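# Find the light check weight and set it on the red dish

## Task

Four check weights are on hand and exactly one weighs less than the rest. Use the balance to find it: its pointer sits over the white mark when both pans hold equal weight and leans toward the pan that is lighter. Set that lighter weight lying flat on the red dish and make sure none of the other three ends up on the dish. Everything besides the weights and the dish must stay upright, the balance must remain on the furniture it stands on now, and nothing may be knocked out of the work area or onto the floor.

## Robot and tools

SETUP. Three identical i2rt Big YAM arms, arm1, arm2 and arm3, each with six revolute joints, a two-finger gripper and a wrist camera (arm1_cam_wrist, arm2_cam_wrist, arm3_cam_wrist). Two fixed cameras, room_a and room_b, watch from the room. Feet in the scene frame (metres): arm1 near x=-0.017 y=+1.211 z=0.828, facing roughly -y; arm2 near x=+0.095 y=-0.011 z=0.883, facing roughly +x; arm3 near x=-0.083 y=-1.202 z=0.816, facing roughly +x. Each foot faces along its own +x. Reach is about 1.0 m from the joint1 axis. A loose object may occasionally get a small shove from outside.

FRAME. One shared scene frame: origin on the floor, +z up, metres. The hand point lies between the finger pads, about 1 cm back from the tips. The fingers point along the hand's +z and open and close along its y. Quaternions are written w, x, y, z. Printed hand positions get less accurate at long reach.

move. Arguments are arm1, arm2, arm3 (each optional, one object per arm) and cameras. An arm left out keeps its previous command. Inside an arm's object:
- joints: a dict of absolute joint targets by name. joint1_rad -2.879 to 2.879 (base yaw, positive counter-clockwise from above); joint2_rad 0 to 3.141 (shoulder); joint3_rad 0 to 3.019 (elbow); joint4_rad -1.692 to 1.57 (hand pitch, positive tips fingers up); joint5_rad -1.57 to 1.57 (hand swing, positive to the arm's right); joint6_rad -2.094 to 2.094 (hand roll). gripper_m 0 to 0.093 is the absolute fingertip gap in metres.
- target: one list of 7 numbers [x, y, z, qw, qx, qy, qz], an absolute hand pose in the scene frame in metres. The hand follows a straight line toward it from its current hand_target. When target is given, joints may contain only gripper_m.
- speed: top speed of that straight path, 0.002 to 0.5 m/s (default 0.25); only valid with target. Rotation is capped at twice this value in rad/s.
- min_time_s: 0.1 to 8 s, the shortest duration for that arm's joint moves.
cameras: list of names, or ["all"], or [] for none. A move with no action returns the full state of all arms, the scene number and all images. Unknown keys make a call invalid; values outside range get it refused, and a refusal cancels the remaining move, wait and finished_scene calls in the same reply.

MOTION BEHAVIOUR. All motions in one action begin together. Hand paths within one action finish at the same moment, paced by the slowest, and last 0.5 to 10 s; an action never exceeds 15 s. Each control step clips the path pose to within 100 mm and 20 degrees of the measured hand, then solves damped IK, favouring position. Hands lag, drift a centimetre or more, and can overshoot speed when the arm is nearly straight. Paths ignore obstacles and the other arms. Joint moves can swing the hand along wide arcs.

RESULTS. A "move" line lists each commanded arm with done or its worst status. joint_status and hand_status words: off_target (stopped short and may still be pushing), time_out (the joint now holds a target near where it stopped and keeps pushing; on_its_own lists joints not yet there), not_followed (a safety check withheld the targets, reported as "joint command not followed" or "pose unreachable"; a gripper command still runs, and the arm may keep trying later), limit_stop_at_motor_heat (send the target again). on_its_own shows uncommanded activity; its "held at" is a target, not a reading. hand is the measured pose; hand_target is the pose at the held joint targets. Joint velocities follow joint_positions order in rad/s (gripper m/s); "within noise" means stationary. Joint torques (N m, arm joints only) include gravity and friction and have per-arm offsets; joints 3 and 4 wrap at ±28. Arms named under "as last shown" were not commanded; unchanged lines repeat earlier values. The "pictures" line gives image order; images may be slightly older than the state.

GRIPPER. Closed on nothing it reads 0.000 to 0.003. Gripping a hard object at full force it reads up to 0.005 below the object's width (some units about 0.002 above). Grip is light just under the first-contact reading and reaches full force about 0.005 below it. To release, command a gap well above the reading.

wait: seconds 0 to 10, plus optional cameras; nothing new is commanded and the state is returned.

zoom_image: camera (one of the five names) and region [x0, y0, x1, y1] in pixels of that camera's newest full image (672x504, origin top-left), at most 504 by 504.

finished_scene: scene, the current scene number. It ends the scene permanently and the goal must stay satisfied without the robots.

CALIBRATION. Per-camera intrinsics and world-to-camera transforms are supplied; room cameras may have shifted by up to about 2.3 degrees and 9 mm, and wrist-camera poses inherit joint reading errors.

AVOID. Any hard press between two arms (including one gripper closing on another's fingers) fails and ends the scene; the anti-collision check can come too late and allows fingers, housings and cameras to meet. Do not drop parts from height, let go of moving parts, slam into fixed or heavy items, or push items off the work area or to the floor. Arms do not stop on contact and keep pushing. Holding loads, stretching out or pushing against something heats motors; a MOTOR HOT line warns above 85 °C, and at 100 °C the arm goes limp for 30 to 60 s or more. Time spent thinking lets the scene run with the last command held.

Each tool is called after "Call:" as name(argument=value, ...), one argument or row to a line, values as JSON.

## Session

Call:
move(
)

Call:
zoom_image(
  camera="room_a",
  region=[280, 200, 370, 290],
)

Call:
zoom_image(
  camera="room_b",
  region=[420, 210, 510, 300],
)

Scene clock: 0.00 s.
Joint torques (N m): no reading
Heat: arm1: hottest joint2_rad 35 °C; arm2: hottest joint2_rad 29 °C; arm3: hottest joint2_rad 34 °C.
Joint velocities: within noise
arm1.joint_positions: joint1_rad=+0.776 joint2_rad=+0.602 joint3_rad=+1.507 joint4_rad=-1.261 joint5_rad=+0.098 joint6_rad=+0.607 gripper_m=+0.09396
arm1.joint_status: not commanded
arm1.hand: x=-0.1701 y=+1.0660 z=+1.4453 quat_wxyz=(-0.349, -0.815, -0.066, +0.458) (m; scene frame)
arm1.hand_target: x=-0.1672 y=+1.0692 z=+1.4585 quat_wxyz=(-0.357, -0.807, -0.065, +0.467) (m; scene frame)
arm1.hand_status: not commanded
arm2.joint_positions: joint1_rad=+0.021 joint2_rad=+0.603 joint3_rad=+1.379 joint4_rad=-1.633 joint5_rad=-0.031 joint6_rad=+0.148 gripper_m=+0.09396
arm2.joint_status: not commanded
arm2.hand: x=-0.0901 y=-0.0176 z=+1.3638 quat_wxyz=(+0.028, +0.934, -0.076, -0.347) (m; scene frame)
arm2.hand_target: x=-0.0886 y=-0.0177 z=+1.3731 quat_wxyz=(+0.029, +0.930, -0.075, -0.358) (m; scene frame)
arm2.hand_status: not commanded
arm3.joint_positions: joint1_rad=+0.525 joint2_rad=+0.628 joint3_rad=+1.422 joint4_rad=-1.611 joint5_rad=-0.278 joint6_rad=-0.485 gripper_m=+0.09396
arm3.joint_status: not commanded
arm3.hand: x=-0.2389 y=-1.3139 z=+1.3216 quat_wxyz=(+0.100, +0.819, +0.423, -0.375) (m; scene frame)
arm3.hand_target: x=-0.2372 y=-1.3133 z=+1.3293 quat_wxyz=(+0.099, +0.815, +0.422, -0.384) (m; scene frame)
arm3.hand_status: not commanded
pictures: arm1_cam_wrist, arm2_cam_wrist, arm3_cam_wrist, room_a, room_b
camera_calibration:
arm1_cam_wrist: T_world_to_cam=[[-0.426578, 0.750242, -0.505142, -0.142259], [0.876534, 0.205232, -0.435395, 0.562627], [-0.22298, -0.628504, -0.74516, 1.8366], [0, 0, 0, 1]] pos_world=[-0.144322, 1.14557, 1.54166]
arm2_cam_wrist: T_world_to_cam=[[0.114776, 0.987548, -0.107587, 0.175562], [0.988832, -0.123942, -0.0827592, 0.205023], [-0.0950631, -0.0968864, -0.990745, 1.46502], [0, 0, 0, 1]] pos_world=[-0.0836141, -0.00602373, 1.48732]
arm3_cam_wrist: T_world_to_cam=[[-0.763962, 0.629021, 0.143855, 0.455582], [0.608574, 0.776494, -0.163383, 1.38403], [-0.214474, -0.0372722, -0.976018, 1.31615], [0, 0, 0, 1]] pos_world=[-0.211956, -1.3122, 1.44517]

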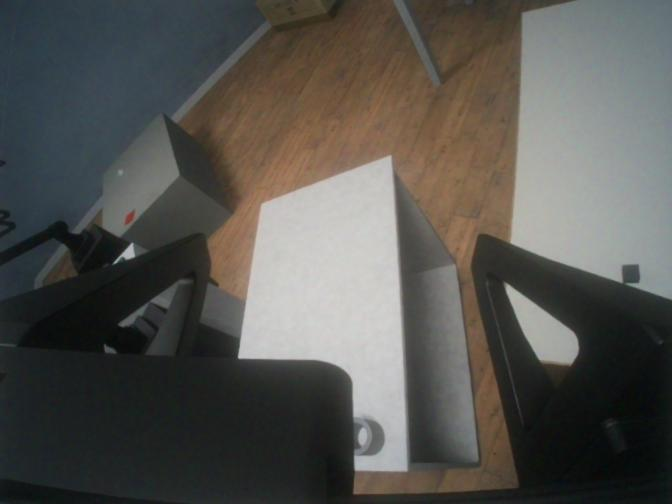

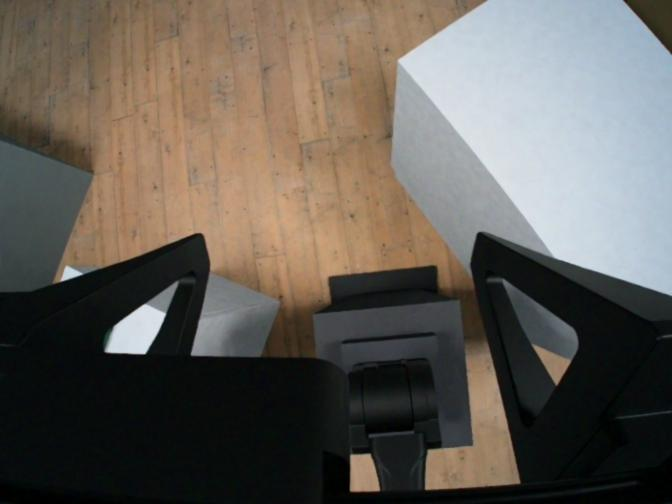

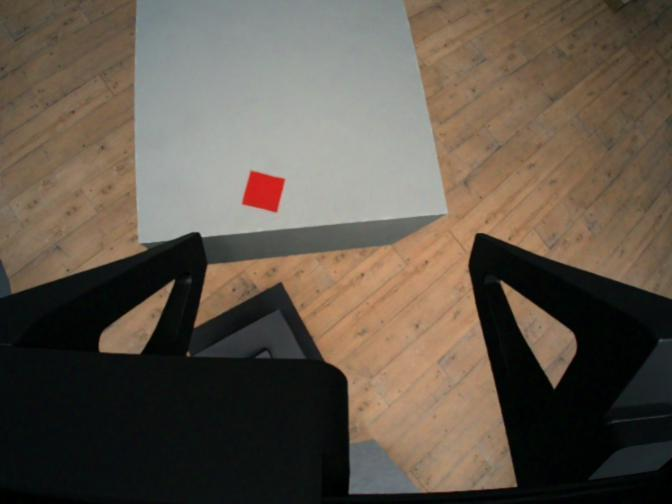

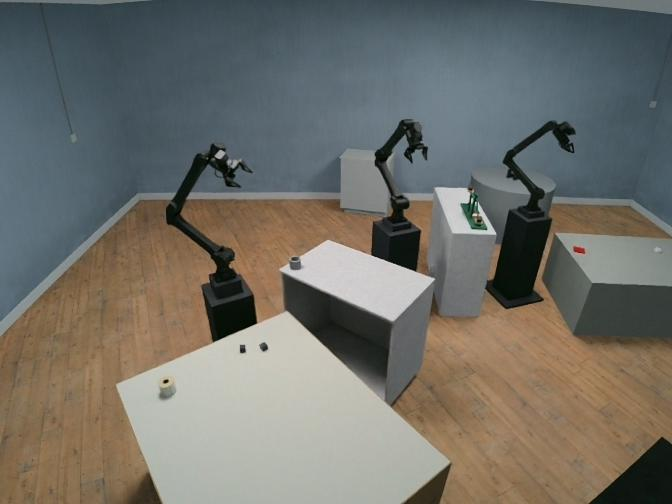

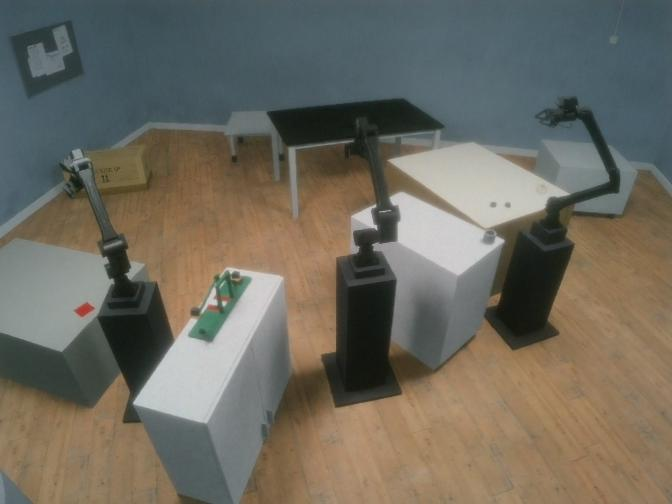

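Scaled by 5.600 from the camera's 672x504 image, which has a finer 960x720 frame.

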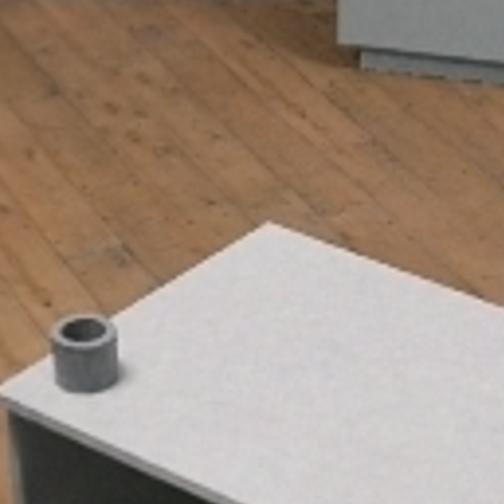

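Scaled by 5.600 from the camera's 672x504 image, which has a finer 960x720 frame.

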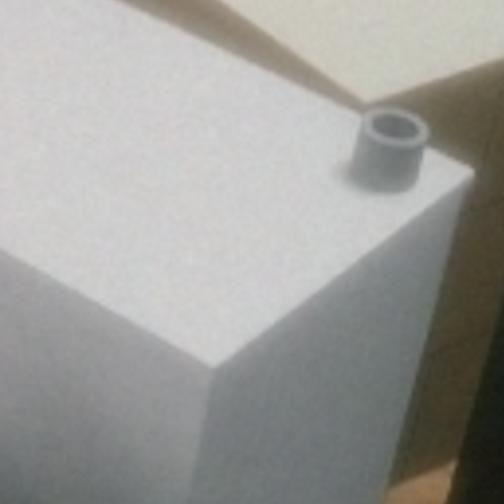

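Balance is between arm2 and arm3; the dish is by arm3; loose weights are by arm1.

Call:
zoom_image(
  camera="room_a",
  region=[435, 175, 505, 245],
)

Call:
zoom_image(
  camera="room_b",
  region=[170, 255, 270, 355],
)

Call:
move(
  arm2={"joints":{"joint1_rad":2.1,"joint2_rad":0.9,"joint3_rad":1.3,"joint4_rad":-1.3,"joint5_rad":0,"joint6_rad":0}},
  cameras=["arm2_cam_wrist"],
)

Scaled by 7.200 from the camera's 672x504 image, which has a finer 960x720 frame.

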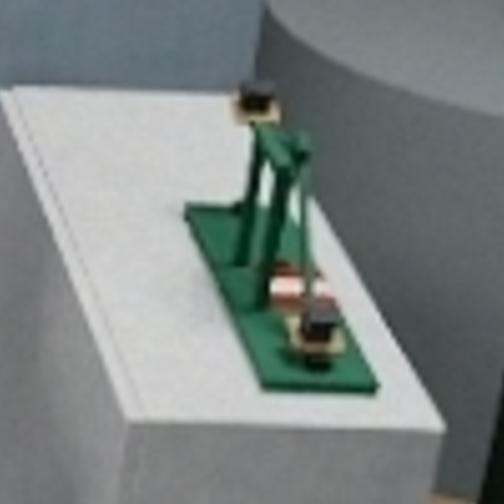

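Scaled by 5.040 from the camera's 672x504 image, which has a finer 960x720 frame.

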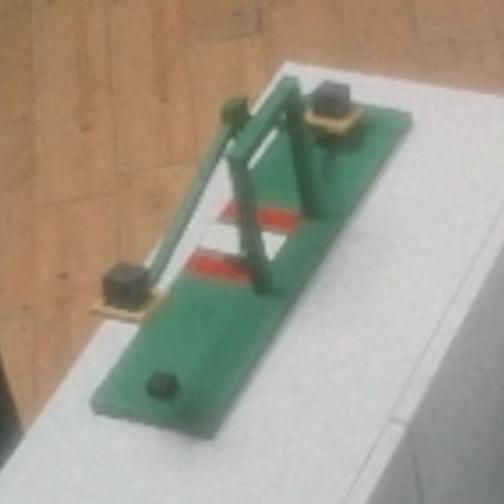

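Scene clock: 2.33 s.
Joint torques (N m): arm1=[-0.62 2.96 9.91 2.15 0.1 -0.15] | arm2=[2.32 -4.37 12.15 1.85 -0.04 -0.01] | arm3=[-1.08 1.38 7.87 1.8 -0.14 -0.03]
Heat: arm1: hottest joint2_rad 35 °C; arm2: hottest joint2_rad 29 °C; arm3: hottest joint2_rad 34 °C.
move: arm2 done
Joint velocities: within noise
arm1, arm3: as last shown
arm2.joint_positions: joint1_rad=+2.089 joint2_rad=+0.912 joint3_rad=+1.289 joint4_rad=-1.308 joint5_rad=+0.000 joint6_rad=+0.009 gripper_m=+0.09397
arm2.joint_status: all done
arm2.hand: x=+0.2499 y=-0.3270 z=+1.2924 quat_wxyz=(+0.267, +0.503, +0.807, -0.157) (m; scene frame)
arm2.hand_target: x=+0.2524 y=-0.3241 z=+1.3032 quat_wxyz=(+0.279, +0.493, +0.808, -0.164) (m; scene frame)
arm2.hand_status: not commanded
pictures: arm2_cam_wrist
camera_calibration:
arm2_cam_wrist: T_world_to_cam=[[-0.8925, -0.450695, -0.0178178, 0.0998778], [-0.450644, 0.892676, -0.0070383, 0.418856], [0.0190776, 0.00174779, -0.999816, 1.41205], [0, 0, 0, 1]] pos_world=[0.250957, -0.331357, 1.41652]

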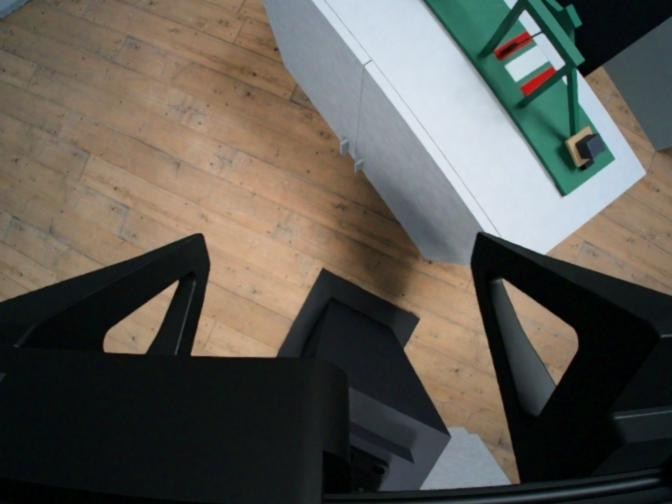

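Call:
move(
  arm3={"joints":{"joint1_rad":-2.2,"joint2_rad":1.0,"joint3_rad":1.4,"joint4_rad":-1.2,"joint5_rad":0,"joint6_rad":0,"gripper_m":0.07}},
  arm2={"joints":{"joint1_rad":0.3}},
  cameras=["arm3_cam_wrist"],
)

Scene clock: 5.47 s.
Joint torques (N m): arm1=[0.09 3.19 9.92 2.17 0.1 -0.17] | arm2=[0.79 -4.31 12.12 1.81 -0.01 -0.01] | arm3=[-1.61 -7.47 9.58 1.95 0.05 0.03]
Heat: arm1: hottest joint2_rad 35 °C; arm2: hottest joint2_rad 29 °C; arm3: hottest joint2_rad 34 °C.
move: arm2 done; arm3 done
Joint velocities: within noise
arm1: as last shown
arm2.joint_positions: joint1_rad=+0.310 joint2_rad=+0.912 joint3_rad=+1.289 joint4_rad=-1.308 joint5_rad=+0.000 joint6_rad=+0.008 gripper_m=+0.09398
arm2.joint_status: all done
arm2.hand: x=-0.2419 y=-0.1058 z=+1.2938 quat_wxyz=(+0.036, +0.943, +0.121, -0.309) (m; scene frame)
arm2.hand_target: x=-0.2413 y=-0.1021 z=+1.3046 quat_wxyz=(+0.034, +0.938, +0.120, -0.324) (m; scene frame)
arm2.hand_status: not commanded
arm3.joint_positions: joint1_rad=-2.193 joint2_rad=+1.013 joint3_rad=+1.386 joint4_rad=-1.207 joint5_rad=-0.001 joint6_rad=-0.008 gripper_m=+0.07010
arm3.joint_status: all done
arm3.hand: x=+0.2073 y=-0.9229 z=+1.2586 quat_wxyz=(-0.331, +0.355, -0.863, -0.140) (m; scene frame)
arm3.hand_target: x=+0.2078 y=-0.9268 z=+1.2718 quat_wxyz=(-0.345, +0.346, -0.860, -0.145) (m; scene frame)
arm3.hand_status: not commanded
pictures: arm3_cam_wrist
camera_calibration:
arm3_cam_wrist: T_world_to_cam=[[0.699727, -0.714271, -0.0140815, -0.784742], [-0.710763, -0.694031, -0.114616, -0.346404], [0.0720942, 0.0902087, -0.99331, 1.44507], [0, 0, 0, 1]] pos_world=[0.198713, -0.931292, 1.38465]

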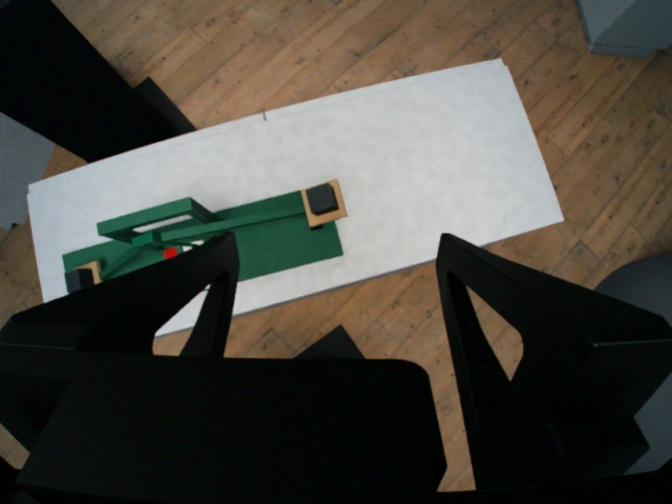

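Call:
move(
  arm3={"target":[0.265,-0.83,1.02,0,-0.4726,0.8813,0]},
  cameras=["arm3_cam_wrist"],
)

Call:
zoom_image(
  camera="arm3_cam_wrist",
  region=[170, 50, 510, 390],
)

Scene clock: 8.40 s.
Joint torques (N m): arm1=[-0.32 2.9 9.91 2.1 0.11 -0.17] | arm2=[0.79 -4.19 12.16 1.83 -0.01 -0.01] | arm3=[-0.38 -14.8 11.33 0.2 0.13 -0.12]
Heat: arm1: hottest joint2_rad 35 °C; arm2: hottest joint3_rad 30 °C; arm3: hottest joint2_rad 34 °C.
move: arm3 off_target
Joint velocities: within noise
arm1, arm2: as last shown
arm3.joint_positions: joint1_rad=-2.150 joint2_rad=+1.656 joint3_rad=+1.506 joint4_rad=-1.436 joint5_rad=+0.008 joint6_rad=-0.149 gripper_m=+0.07010
arm3.joint_status: not commanded
arm3.hand: x=+0.2581 y=-0.8417 z=+1.0122 quat_wxyz=(+0.009, +0.466, -0.885, +0.001) (m; scene frame)
arm3.hand_target: x=+0.2647 y=-0.8304 z=+1.0199 quat_wxyz=(+0.000, +0.472, -0.881, +0.000) (m; scene frame)
arm3.hand_status: off_target (0.016 m and 1.3 deg from the pose sent, 0.263 m and 43.6 deg at the start)
pictures: arm3_cam_wrist
camera_calibration:
arm3_cam_wrist: T_world_to_cam=[[0.817497, -0.575901, -0.00601993, -0.687891], [-0.460245, -0.659535, 0.594297, -1.03538], [-0.346227, -0.483065, -0.804223, 0.623285], [0, 0, 0, 1]] pos_world=[0.30162, -0.777937, 1.11244]

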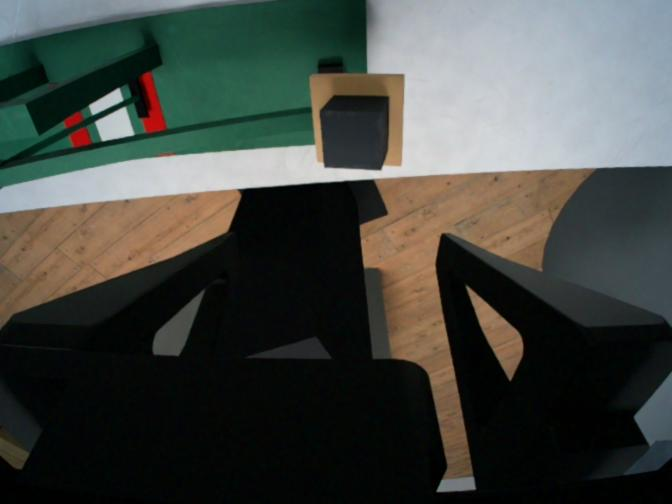

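Scaled by 1.482 from the camera's 672x504 image, which has a finer 960x720 frame.

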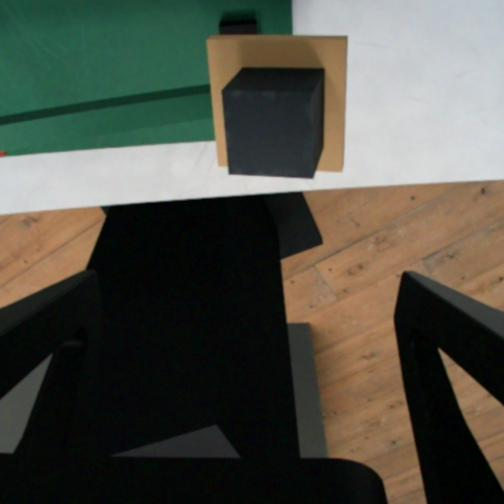

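Call:
move(
  arm3={"target":[0.277,-0.824,0.94,0,-0.4726,0.8813,0],"speed":0.1},
  cameras=["arm3_cam_wrist"],
)

Call:
zoom_image(
  camera="arm3_cam_wrist",
  region=[170, 50, 510, 390],
)

Scene clock: 10.33 s.
Joint torques (N m): arm1=[-0.38 2.84 9.8 2.17 0.08 -0.14] | arm2=[0.62 -4.25 12.15 1.84 0 0] | arm3=[-1.2 -14.97 7.76 0.85 0.12 -0.14]
Heat: arm1: hottest joint2_rad 35 °C; arm2: hottest joint3_rad 31 °C; arm3: hottest joint2_rad 34 °C.
move: arm3 off_target
Joint velocities: within noise
arm1, arm2: as last shown
arm3.joint_positions: joint1_rad=-2.150 joint2_rad=+1.726 joint3_rad=+1.442 joint4_rad=-1.265 joint5_rad=+0.008 joint6_rad=-0.160 gripper_m=+0.07010
arm3.joint_status: not commanded
arm3.hand: x=+0.2739 y=-0.8239 z=+0.9544 quat_wxyz=(-0.009, +0.470, -0.882, -0.005) (m; scene frame)
arm3.hand_target: x=+0.2768 y=-0.8243 z=+0.9402 quat_wxyz=(+0.000, +0.472, -0.881, +0.000) (m; scene frame)
arm3.hand_status: off_target (0.015 m and 1.2 deg from the pose sent, 0.077 m and 1.3 deg at the start)
pictures: arm3_cam_wrist
camera_calibration:
arm3_cam_wrist: T_world_to_cam=[[0.8237, -0.567025, -0.000759485, -0.690335], [-0.467725, -0.680207, 0.564403, -0.968522], [-0.320547, -0.464544, -0.825499, 0.619389], [0, 0, 0, 1]] pos_world=[0.314171, -0.762499, 1.05742]

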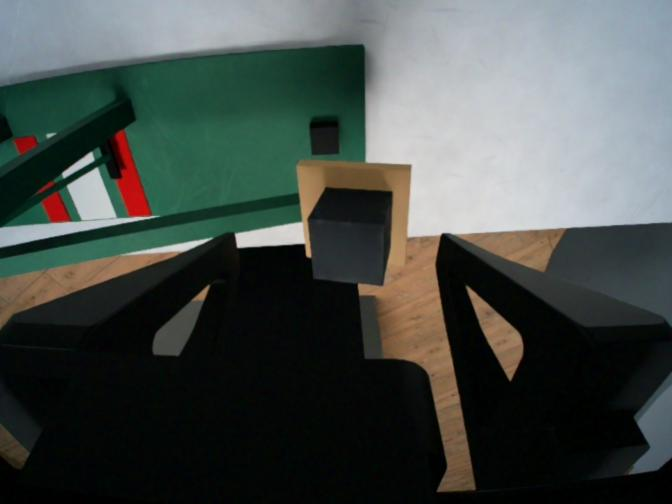

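Scaled by 1.482 from the camera's 672x504 image, which has a finer 960x720 frame.

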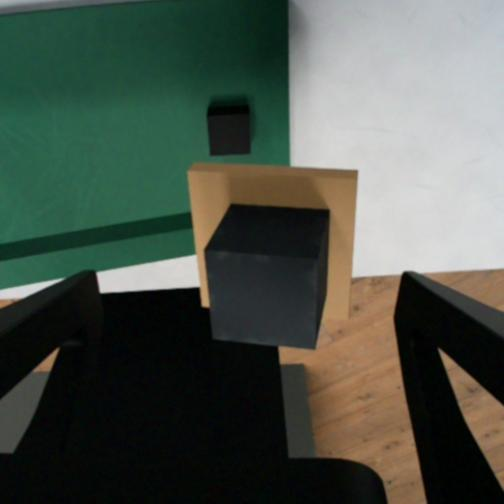

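Call:
move(
  arm3={"target":[0.276,-0.830,0.914,0,-0.4726,0.8813,0],"speed":0.06},
  cameras=["arm3_cam_wrist"],
)

Call:
zoom_image(
  camera="arm3_cam_wrist",
  region=[170, 50, 510, 390],
)

Scene clock: 11.73 s.
Joint torques (N m): arm1=[-0.5 2.84 9.91 2.06 0.09 -0.13] | arm2=[0.79 -4.13 12.12 1.89 -0.01 0] | arm3=[-1.49 -14.51 7.38 0.83 0.12 -0.12]
Heat: arm1: hottest joint2_rad 35 °C; arm2: hottest joint3_rad 31 °C; arm3: hottest joint2_rad 34 °C.
move: arm3 off_target
Joint velocities: within noise
arm1, arm2: as last shown
arm3.joint_positions: joint1_rad=-2.154 joint2_rad=+1.731 joint3_rad=+1.387 joint4_rad=-1.197 joint5_rad=+0.008 joint6_rad=-0.167 gripper_m=+0.07010
arm3.joint_status: not commanded
arm3.hand: x=+0.2729 y=-0.8272 z=+0.9321 quat_wxyz=(-0.013, +0.472, -0.882, -0.006) (m; scene frame)
arm3.hand_target: x=+0.2756 y=-0.8303 z=+0.9143 quat_wxyz=(+0.000, +0.472, -0.881, +0.000) (m; scene frame)
arm3.hand_status: off_target (0.019 m and 1.6 deg from the pose sent, 0.041 m and 1.2 deg at the start)
pictures: arm3_cam_wrist
camera_calibration:
arm3_cam_wrist: T_world_to_cam=[[0.825553, -0.564324, 0.000720879, -0.691009], [-0.468783, -0.685072, 0.557601, -0.956053], [-0.314174, -0.460667, -0.830109, 0.605003], [0, 0, 0, 1]] pos_world=[0.312359, -0.766213, 1.03581]

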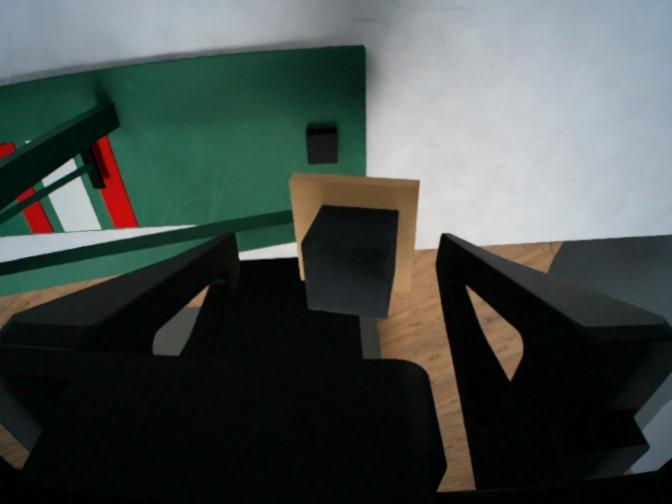

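Scaled by 1.482 from the camera's 672x504 image, which has a finer 960x720 frame.

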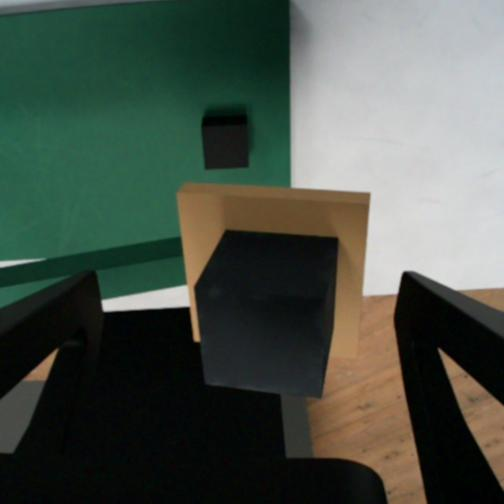

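Call:
move(
  arm3={"target":[0.271,-0.841,0.899,0,-0.4726,0.8813,0],"speed":0.05},
  cameras=["arm3_cam_wrist"],
)

Call:
zoom_image(
  camera="arm3_cam_wrist",
  region=[170, 50, 510, 390],
)

Scene clock: 13.77 s.
Joint torques (N m): arm1=[-0.21 2.55 9.88 2.07 0.1 -0.16] | arm2=[0.85 -4.31 12.12 1.85 -0.01 0] | arm3=[-1.67 -15.15 7.16 0.95 0.12 -0.13]
Heat: arm1: hottest joint2_rad 35 °C; arm2: hottest joint3_rad 32 °C; arm3: hottest joint2_rad 34 °C.
move: arm3 off_target
Joint velocities: within noise
arm1, arm2: as last shown
arm3.joint_positions: joint1_rad=-2.162 joint2_rad=+1.731 joint3_rad=+1.329 joint4_rad=-1.149 joint5_rad=+0.008 joint6_rad=-0.175 gripper_m=+0.07010
arm3.joint_status: not commanded
arm3.hand: x=+0.2685 y=-0.8378 z=+0.9114 quat_wxyz=(-0.008, +0.472, -0.882, -0.004) (m; scene frame)
arm3.hand_target: x=+0.2708 y=-0.8412 z=+0.8992 quat_wxyz=(+0.000, +0.473, -0.881, +0.000) (m; scene frame)
arm3.hand_status: off_target (0.013 m and 1.0 deg from the pose sent, 0.036 m and 1.6 deg at the start)
pictures: arm3_cam_wrist
camera_calibration:
arm3_cam_wrist: T_world_to_cam=[[0.825618, -0.564229, -0.000750691, -0.691925], [-0.464645, -0.680654, 0.566406, -0.959278], [-0.320093, -0.467286, -0.824126, 0.572118], [0, 0, 0, 1]] pos_world=[0.308674, -0.775997, 1.01432]

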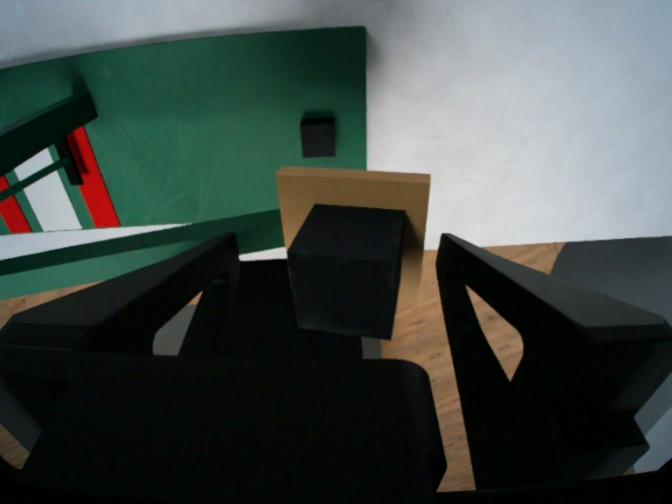

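Scaled by 1.482 from the camera's 672x504 image, which has a finer 960x720 frame.

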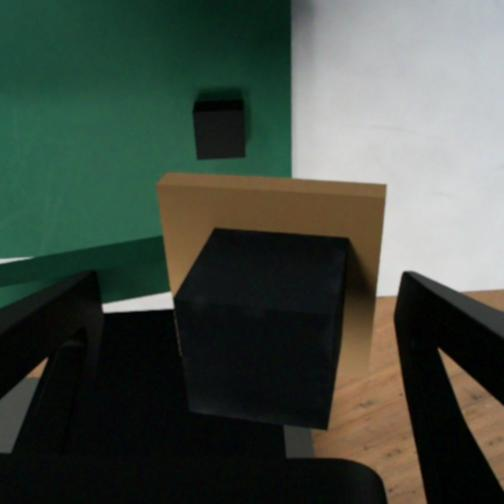

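Call:
move(
  arm3={"joints":{"gripper_m":0.022}},
)

Call:
move(
  arm3={"target":[0.262,-0.847,1.05,0,-0.4726,0.8813,0],"speed":0.15},
  cameras=["arm3_cam_wrist"],
)

Scene clock: 14.53 s.
Joint torques (N m): arm1=[-0.56 2.96 9.89 2.21 0.08 -0.16] | arm2=[0.79 -4.37 12.08 1.81 -0.02 0] | arm3=[-0.03 -15.21 7.17 0.66 -0.27 -0.11]
Heat: arm1: hottest joint2_rad 35 °C; arm2: hottest joint3_rad 32 °C; arm3: hottest joint2_rad 34 °C.
move: arm3 off_target
Joint velocities: within noise
arm1, arm2: as last shown
arm3.joint_positions: joint1_rad=-2.180 joint2_rad=+1.731 joint3_rad=+1.329 joint4_rad=-1.141 joint5_rad=+0.018 joint6_rad=-0.177 gripper_m=+0.03318
arm3.joint_status: gripper_m off_target (ended at +0.03321, target +0.02200)
arm3.hand: x=+0.2776 y=-0.8440 z=+0.9114 quat_wxyz=(-0.013, +0.464, -0.886, +0.000) (m; scene frame)
arm3.hand_target: x=+0.2708 y=-0.8412 z=+0.8992 quat_wxyz=(+0.000, +0.473, -0.881, +0.000) (m; scene frame)
arm3.hand_status: not commanded
pictures: none

Scene clock: 16.33 s.
Joint torques (N m): arm1=[0.03 2.73 10 2.04 0.1 -0.15] | arm2=[0.79 -4.13 12.12 1.84 -0.02 -0.01] | arm3=[-0.26 -16.62 11.77 0.06 -0.09 -0.03]
Heat: arm1: hottest joint3_rad 36 °C; arm2: hottest joint3_rad 32 °C; arm3: hottest joint2_rad 35 °C.
move: arm3 off_target
Joint velocities: within noise
arm1.joint_positions: joint1_rad=+0.776 joint2_rad=+0.602 joint3_rad=+1.507 joint4_rad=-1.261 joint5_rad=+0.098 joint6_rad=+0.607 gripper_m=+0.09396
arm1.joint_status: not commanded
arm1.hand: x=-0.1701 y=+1.0660 z=+1.4453 quat_wxyz=(-0.349, -0.815, -0.066, +0.458) (m; scene frame)
arm1.hand_target: x=-0.1672 y=+1.0692 z=+1.4585 quat_wxyz=(-0.357, -0.807, -0.065, +0.467) (m; scene frame)
arm1.hand_status: not commanded
arm2: as last shown
arm3.joint_positions: joint1_rad=-2.169 joint2_rad=+1.639 joint3_rad=+1.519 joint4_rad=-1.502 joint5_rad=+0.013 joint6_rad=-0.178 gripper_m=+0.03318
arm3.joint_status: not commanded
arm3.hand: x=+0.2562 y=-0.8588 z=+1.0256 quat_wxyz=(+0.025, +0.470, -0.882, +0.009) (m; scene frame)
arm3.hand_target: x=+0.2612 y=-0.8478 z=+1.0500 quat_wxyz=(+0.000, +0.473, -0.881, +0.000) (m; scene frame)
arm3.hand_status: off_target (0.028 m and 3.1 deg from the pose sent, 0.139 m and 1.8 deg at the start)
pictures: arm3_cam_wrist
camera_calibration:
arm3_cam_wrist: T_world_to_cam=[[0.823569, -0.56717, -0.00718186, -0.688929], [-0.439812, -0.64653, 0.62335, -1.07932], [-0.358189, -0.510213, -0.78191, 0.58205], [0, 0, 0, 1]] pos_world=[0.301166, -0.791583, 1.12296]

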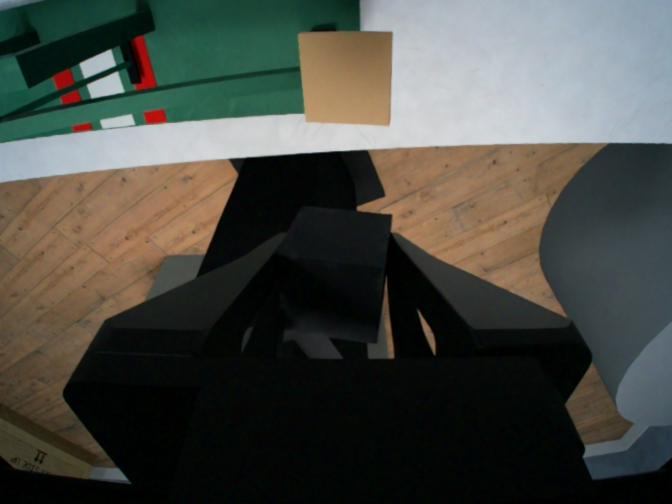

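Call:
move(
  arm3={"joints":{"joint2_rad":1.25,"joint3_rad":1.5,"joint4_rad":-1.6}},
)

Call:
move(
  arm3={"joints":{"joint1_rad":1.08,"joint6_rad":0},"min_time_s":3},
  cameras=["arm3_cam_wrist"],
)

Scene clock: 18.10 s.
Joint torques (N m): arm1=[0.09 3.02 9.91 2.17 0.11 -0.14] | arm2=[0.62 -4.31 12.07 1.87 -0.01 -0.02] | arm3=[-0.38 -8.94 8.79 0.83 -0.09 -0.02]
Heat: arm1: hottest joint3_rad 36 °C; arm2: hottest joint3_rad 33 °C; arm3: hottest joint2_rad 35 °C.
move: arm3 done
Joint velocities: within noise
arm1, arm2: as last shown
arm3.joint_positions: joint1_rad=-2.169 joint2_rad=+1.241 joint3_rad=+1.493 joint4_rad=-1.597 joint5_rad=+0.013 joint6_rad=-0.178 gripper_m=+0.03318
arm3.joint_status: all done
arm3.hand: x=+0.1929 y=-0.9264 z=+1.1795 quat_wxyz=(-0.107, +0.466, -0.878, -0.033) (m; scene frame)
arm3.hand_target: x=+0.1920 y=-0.9222 z=+1.1792 quat_wxyz=(-0.104, +0.469, -0.876, -0.034) (m; scene frame)
arm3.hand_status: not commanded
pictures: none

Scene clock: 21.60 s.
Joint torques (N m): arm1=[-0.38 3.02 10 2.18 0.08 -0.15] | arm2=[0.73 -4.25 12.11 1.88 -0.01 0] | arm3=[-0.91 -8.88 8.8 0.81 0.04 0.08]
Heat: arm1: hottest joint3_rad 36 °C; arm2: hottest joint3_rad 34 °C; arm3: hottest joint2_rad 35 °C.
move: arm3 done
Joint velocities: within noise
arm1: as last shown
arm2.joint_positions: joint1_rad=+0.310 joint2_rad=+0.912 joint3_rad=+1.289 joint4_rad=-1.308 joint5_rad=+0.000 joint6_rad=+0.008 gripper_m=+0.09398
arm2.joint_status: not commanded
arm2.hand: x=-0.2419 y=-0.1058 z=+1.2938 quat_wxyz=(+0.036, +0.943, +0.121, -0.309) (m; scene frame)
arm2.hand_target: x=-0.2413 y=-0.1021 z=+1.3046 quat_wxyz=(+0.034, +0.938, +0.120, -0.324) (m; scene frame)
arm2.hand_status: not commanded
arm3.joint_positions: joint1_rad=+1.075 joint2_rad=+1.241 joint3_rad=+1.493 joint4_rad=-1.597 joint5_rad=+0.011 joint6_rad=-0.009 gripper_m=+0.03318
arm3.joint_status: all done
arm3.hand: x=-0.3225 y=-1.5076 z=+1.1810 quat_wxyz=(+0.039, +0.892, +0.438, -0.107) (m; scene frame)
arm3.hand_target: x=-0.3224 y=-1.5107 z=+1.1806 quat_wxyz=(+0.039, +0.893, +0.436, -0.104) (m; scene frame)
arm3.hand_status: not commanded
pictures: arm3_cam_wrist
camera_calibration:
arm3_cam_wrist: T_world_to_cam=[[-0.782304, 0.622582, 0.01977, 0.664643], [0.581216, 0.718175, 0.382639, 0.820771], [0.224026, 0.310831, -0.923686, 1.75822], [0, 0, 0, 1]] pos_world=[-0.350978, -1.54976, 1.29685]

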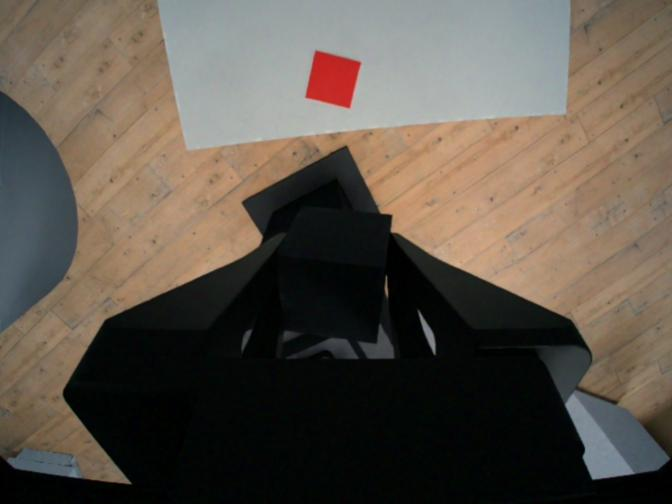

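Call:
move(
  arm3={"target":[-0.372,-1.578,0.78,0,-0.8988,-0.4384,0]},
  cameras=["arm3_cam_wrist"],
)

Scene clock: 24.50 s.
Joint torques (N m): arm1=[-0.21 3.43 9.83 2.07 0.09 -0.14] | arm2=[0.79 -4.25 12.15 1.85 -0.02 -0.01] | arm3=[-0.67 -15.33 8.16 0.84 -0.08 0.05]
Heat: arm1: hottest joint3_rad 37 °C; arm2: hottest joint3_rad 34 °C; arm3: hottest joint2_rad 35 °C.
move: arm3 off_target
Joint velocities: within noise
arm1, arm2: as last shown
arm3.joint_positions: joint1_rad=+1.078 joint2_rad=+1.852 joint3_rad=+1.078 joint4_rad=-0.825 joint5_rad=-0.008 joint6_rad=-0.002 gripper_m=+0.03318
arm3.joint_status: not commanded
arm3.hand: x=-0.3653 y=-1.5627 z=+0.7773 quat_wxyz=(-0.007, +0.899, +0.439, +0.012) (m; scene frame)
arm3.hand_target: x=-0.3716 y=-1.5777 z=+0.7803 quat_wxyz=(+0.000, +0.899, +0.438, +0.000) (m; scene frame)
arm3.hand_status: off_target (0.017 m and 1.6 deg from the pose sent, 0.410 m and 13.1 deg at the start)
pictures: arm3_cam_wrist
camera_calibration:
arm3_cam_wrist: T_world_to_cam=[[-0.781551, 0.623838, 0.0021117, 0.689489], [0.498653, 0.622676, 0.60301, 0.688998], [0.374866, 0.472336, -0.797731, 1.62169], [0, 0, 0, 1]] pos_world=[-0.412614, -1.62513, 0.876741]

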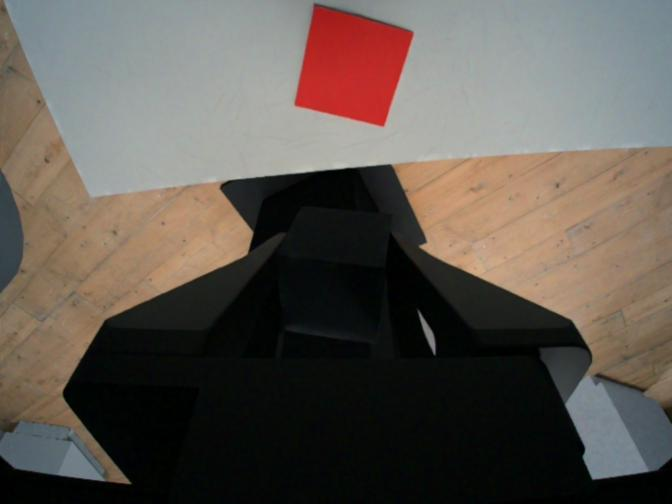

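Call:
move(
  arm3={"target":[-0.388,-1.584,0.64,0,-0.8988,-0.4384,0],"speed":0.15},
  cameras=["arm3_cam_wrist"],
)

Scene clock: 26.60 s.
Joint torques (N m): arm1=[-0.26 2.9 9.88 2.22 0.09 -0.13] | arm2=[0.56 -4.19 12.11 1.81 -0.02 -0.01] | arm3=[-1.96 -16.67 6.34 0.84 -0.06 -0.11]
Heat: arm1: hottest joint3_rad 37 °C; arm2: hottest joint3_rad 35 °C; arm3: hottest joint2_rad 35 °C.
move: arm3 off_target
Joint velocities: within noise
arm1, arm2: as last shown
arm3.joint_positions: joint1_rad=+1.078 joint2_rad=+2.162 joint3_rad=+1.116 joint4_rad=-0.540 joint5_rad=-0.008 joint6_rad=-0.002 gripper_m=+0.03318
arm3.joint_status: not commanded
arm3.hand: x=-0.3782 y=-1.5766 z=+0.6454 quat_wxyz=(-0.004, +0.899, +0.439, +0.006) (m; scene frame)
arm3.hand_target: x=-0.3879 y=-1.5836 z=+0.6403 quat_wxyz=(+0.000, +0.899, +0.438, +0.000) (m; scene frame)
arm3.hand_status: off_target (0.013 m and 0.8 deg from the pose sent, 0.141 m and 1.6 deg at the start)
pictures: arm3_cam_wrist
camera_calibration:
arm3_cam_wrist: T_world_to_cam=[[-0.781357, 0.624081, 0.00198607, 0.688868], [0.503863, 0.628958, 0.592059, 0.802528], [0.368244, 0.46361, -0.805892, 1.51689], [0, 0, 0, 1]] pos_world=[-0.424697, -1.63791, 0.745935]

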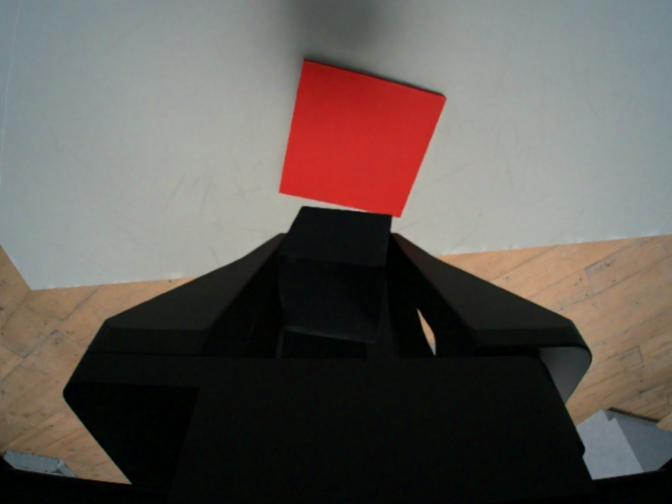

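Call:
move(
  arm3={"target":[-0.396,-1.583,0.585,0,-0.8988,-0.4384,0],"speed":0.1},
  cameras=["arm3_cam_wrist"],
)

Scene clock: 28.20 s.
Joint torques (N m): arm1=[-0.56 2.84 9.95 2.19 0.1 -0.11] | arm2=[0.32 -4.42 12.14 1.84 -0.01 0] | arm3=[-1.96 -17.32 5.48 0.85 -0.06 -0.13]
Heat: arm1: hottest joint3_rad 37 °C; arm2: hottest joint3_rad 35 °C; arm3: hottest joint2_rad 35 °C.
move: arm3 off_target
Joint velocities: within noise
arm1, arm2: as last shown
arm3.joint_positions: joint1_rad=+1.065 joint2_rad=+2.297 joint3_rad=+1.167 joint4_rad=-0.452 joint5_rad=-0.008 joint6_rad=-0.013 gripper_m=+0.03318
arm3.joint_status: not commanded
arm3.hand: x=-0.3882 y=-1.5782 z=+0.5922 quat_wxyz=(-0.003, +0.899, +0.438, +0.004) (m; scene frame)
arm3.hand_target: x=-0.3959 y=-1.5827 z=+0.5853 quat_wxyz=(+0.000, +0.899, +0.438, +0.000) (m; scene frame)
arm3.hand_status: off_target (0.012 m and 0.6 deg from the pose sent, 0.063 m and 0.8 deg at the start)
pictures: arm3_cam_wrist
camera_calibration:
arm3_cam_wrist: T_world_to_cam=[[-0.779952, 0.625837, 0.00181508, 0.685673], [0.506793, 0.629885, 0.588563, 0.844752], [0.367201, 0.45997, -0.80845, 1.47377], [0, 0, 0, 1]] pos_world=[-0.434491, -1.6391, 0.693033]

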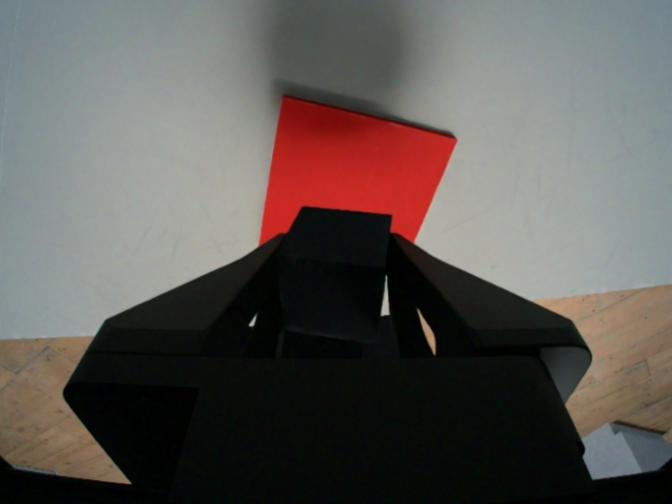

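Call:
move(
  arm3={"target":[-0.394,-1.580,0.545,0,-0.8988,-0.4384,0],"speed":0.06},
  cameras=["arm3_cam_wrist"],
)

Scene clock: 30.17 s.
Joint torques (N m): arm1=[0.15 3.08 9.95 2.17 0.07 -0.13] | arm2=[0.56 -4.48 12.15 1.84 -0.01 -0.01] | arm3=[-1.85 -17.32 4.94 0.88 -0.07 -0.12]
Heat: arm1: hottest joint3_rad 37 °C; arm2: hottest joint3_rad 36 °C; arm3: hottest joint2_rad 35 °C.
move: arm3 off_target
Joint velocities: within noise
arm1, arm2: as last shown
arm3.joint_positions: joint1_rad=+1.065 joint2_rad=+2.386 joint3_rad=+1.194 joint4_rad=-0.384 joint5_rad=-0.008 joint6_rad=-0.013 gripper_m=+0.03318
arm3.joint_status: not commanded
arm3.hand: x=-0.3882 y=-1.5776 z=+0.5547 quat_wxyz=(-0.002, +0.899, +0.438, +0.001) (m; scene frame)
arm3.hand_target: x=-0.3938 y=-1.5797 z=+0.5453 quat_wxyz=(+0.000, +0.899, +0.438, +0.000) (m; scene frame)
arm3.hand_status: off_target (0.012 m and 0.3 deg from the pose sent, 0.048 m and 0.6 deg at the start)
pictures: arm3_cam_wrist
camera_calibration:
arm3_cam_wrist: T_world_to_cam=[[-0.779997, 0.625781, 0.00186541, 0.685141], [0.508591, 0.632185, 0.584532, 0.872986], [0.364609, 0.456881, -0.811369, 1.4388], [0, 0, 0, 1]] pos_world=[-0.434185, -1.638, 0.65583]

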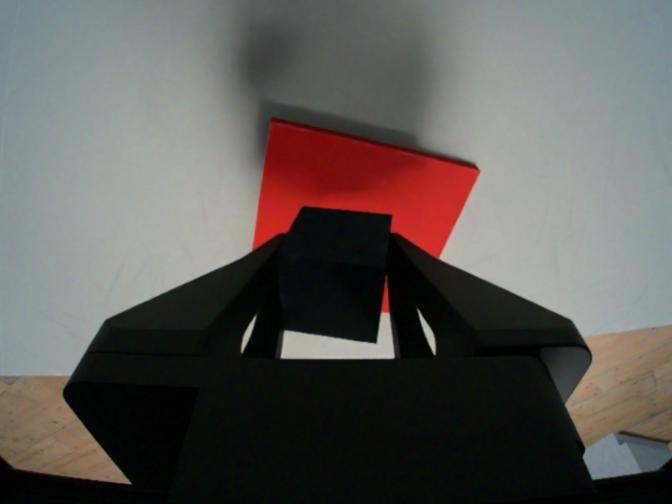

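Call:
move(
  arm3={"target":[-0.389,-1.574,0.515,0,-0.8988,-0.4384,0],"speed":0.06},
  cameras=["arm3_cam_wrist"],
)

Scene clock: 31.63 s.
Joint torques (N m): arm1=[-0.5 2.67 9.98 2.13 0.09 -0.14] | arm2=[0.85 -4.37 12.12 1.88 -0.03 0] | arm3=[-1.85 -17.38 4.31 0.88 -0.07 -0.12]
Heat: arm1: hottest joint3_rad 38 °C; arm2: hottest joint3_rad 36 °C; arm3: hottest joint2_rad 36 °C.
move: arm3 off_target
Joint velocities: within noise
arm1, arm2: as last shown
arm3.joint_positions: joint1_rad=+1.065 joint2_rad=+2.455 joint3_rad=+1.207 joint4_rad=-0.327 joint5_rad=-0.008 joint6_rad=-0.013 gripper_m=+0.03318
arm3.joint_status: not commanded
arm3.hand: x=-0.3849 y=-1.5730 z=+0.5249 quat_wxyz=(-0.002, +0.899, +0.438, +0.000) (m; scene frame)
arm3.hand_target: x=-0.3890 y=-1.5738 z=+0.5153 quat_wxyz=(+0.000, +0.899, +0.438, +0.000) (m; scene frame)
arm3.hand_status: off_target (0.011 m and 0.2 deg from the pose sent, 0.040 m and 0.3 deg at the start)
pictures: arm3_cam_wrist
camera_calibration:
arm3_cam_wrist: T_world_to_cam=[[-0.779957, 0.625831, 0.00180802, 0.685041], [0.509453, 0.633235, 0.582642, 0.888854], [0.36349, 0.455357, -0.812727, 1.40927], [0, 0, 0, 1]] pos_world=[-0.430782, -1.63329, 0.626229]

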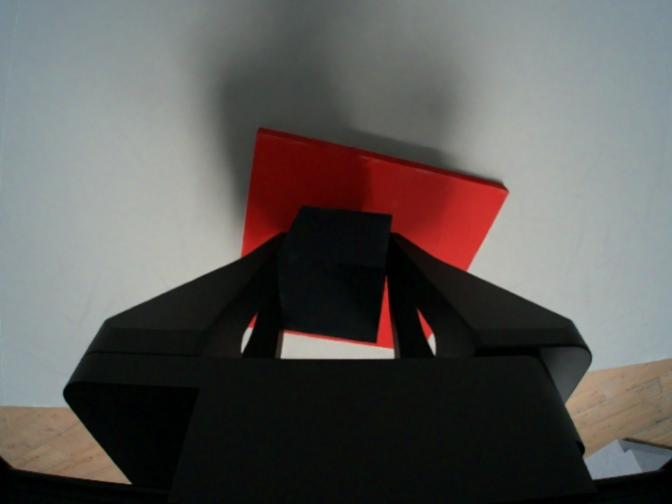

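Call:
move(
  arm3={"target":[-0.389,-1.574,0.499,0,-0.8988,-0.4384,0],"speed":0.04},
  cameras=["arm3_cam_wrist"],
)

Scene clock: 32.73 s.
Joint torques (N m): arm1=[-0.44 2.9 9.95 2.11 0.1 -0.17] | arm2=[0.67 -4.13 12.12 1.85 -0.02 0] | arm3=[-1.79 -16.21 4.59 1.07 -0.05 -0.11]
Heat: arm1: hottest joint3_rad 38 °C; arm2: hottest joint3_rad 36 °C; arm3: hottest joint2_rad 36 °C.
move: arm3 off_target
Joint velocities: within noise
arm1.joint_positions: joint1_rad=+0.776 joint2_rad=+0.602 joint3_rad=+1.507 joint4_rad=-1.261 joint5_rad=+0.098 joint6_rad=+0.607 gripper_m=+0.09396
arm1.joint_status: not commanded
arm1.hand: x=-0.1701 y=+1.0660 z=+1.4453 quat_wxyz=(-0.349, -0.815, -0.066, +0.458) (m; scene frame)
arm1.hand_target: x=-0.1672 y=+1.0692 z=+1.4585 quat_wxyz=(-0.357, -0.807, -0.065, +0.467) (m; scene frame)
arm1.hand_status: not commanded
arm2: as last shown
arm3.joint_positions: joint1_rad=+1.065 joint2_rad=+2.475 joint3_rad=+1.222 joint4_rad=-0.312 joint5_rad=-0.008 joint6_rad=-0.013 gripper_m=+0.03318
arm3.joint_status: not commanded
arm3.hand: x=-0.3875 y=-1.5762 z=+0.5173 quat_wxyz=(+0.000, +0.899, +0.438, -0.004) (m; scene frame)
arm3.hand_target: x=-0.3885 y=-1.5735 z=+0.4997 quat_wxyz=(+0.000, +0.899, +0.438, +0.000) (m; scene frame)
arm3.hand_status: off_target (0.019 m and 0.4 deg from the pose sent, 0.026 m and 0.2 deg at the start)
pictures: arm3_cam_wrist
camera_calibration:
arm3_cam_wrist: T_world_to_cam=[[-0.78002, 0.625752, 0.00150106, 0.68503], [0.512542, 0.637521, 0.575211, 0.90835], [0.358983, 0.449446, -0.818004, 1.39712], [0, 0, 0, 1]] pos_world=[-0.432771, -1.63568, 0.619324]

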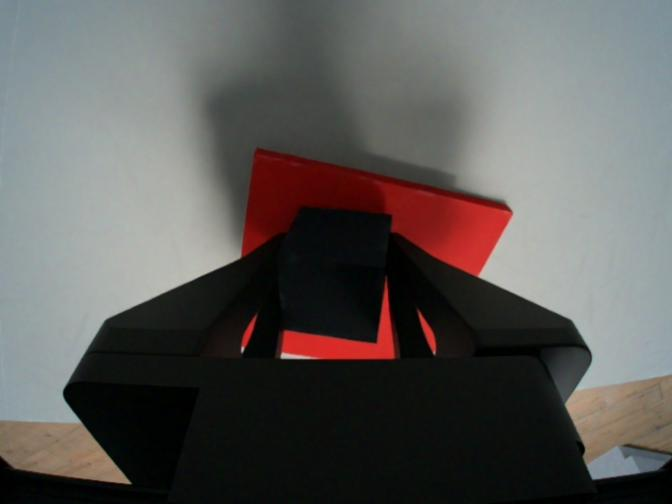

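Call:
move(
  arm3={"target":[-0.389,-1.574,0.491,0,-0.8988,-0.4384,0],"speed":0.04},
  cameras=["arm3_cam_wrist"],
)

Scene clock: 33.83 s.
Joint torques (N m): arm1=[-0.03 2.96 9.87 2.13 0.1 -0.13] | arm2=[0.79 -4.13 12.16 1.85 0 0] | arm3=[-1.79 -15.15 4.85 1.46 -0.04 -0.11]
Heat: arm1: hottest joint3_rad 38 °C; arm2: hottest joint3_rad 36 °C; arm3: hottest joint2_rad 36 °C.
move: arm3 off_target
Joint velocities: within noise
arm1, arm2: as last shown
arm3.joint_positions: joint1_rad=+1.065 joint2_rad=+2.477 joint3_rad=+1.227 joint4_rad=-0.312 joint5_rad=-0.009 joint6_rad=-0.013 gripper_m=+0.03318
arm3.joint_status: not commanded
arm3.hand: x=-0.3888 y=-1.5780 z=+0.5170 quat_wxyz=(+0.002, +0.899, +0.438, -0.005) (m; scene frame)
arm3.hand_target: x=-0.3880 y=-1.5730 z=+0.4925 quat_wxyz=(+0.000, +0.899, +0.438, +0.000) (m; scene frame)
arm3.hand_status: off_target (0.026 m and 0.6 deg from the pose sent, 0.026 m and 0.4 deg at the start)
pictures: arm3_cam_wrist
camera_calibration:
arm3_cam_wrist: T_world_to_cam=[[-0.78033, 0.625367, 0.000742319, 0.684798], [0.513119, 0.639588, 0.572395, 0.915359], [0.357483, 0.447038, -0.819978, 1.39489], [0, 0, 0, 1]] pos_world=[-0.433968, -1.63727, 0.619322]

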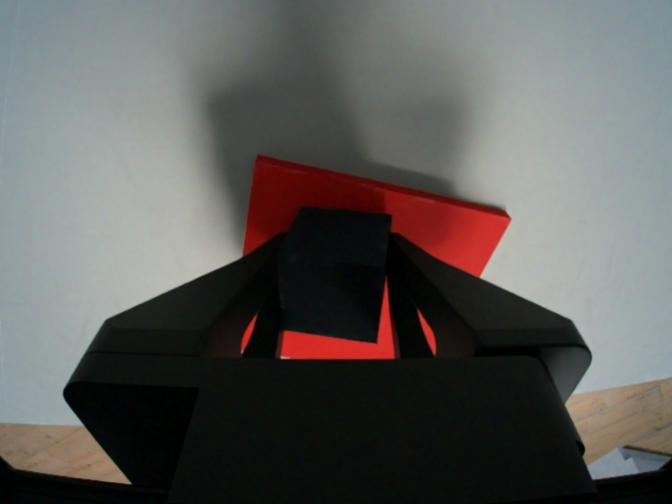

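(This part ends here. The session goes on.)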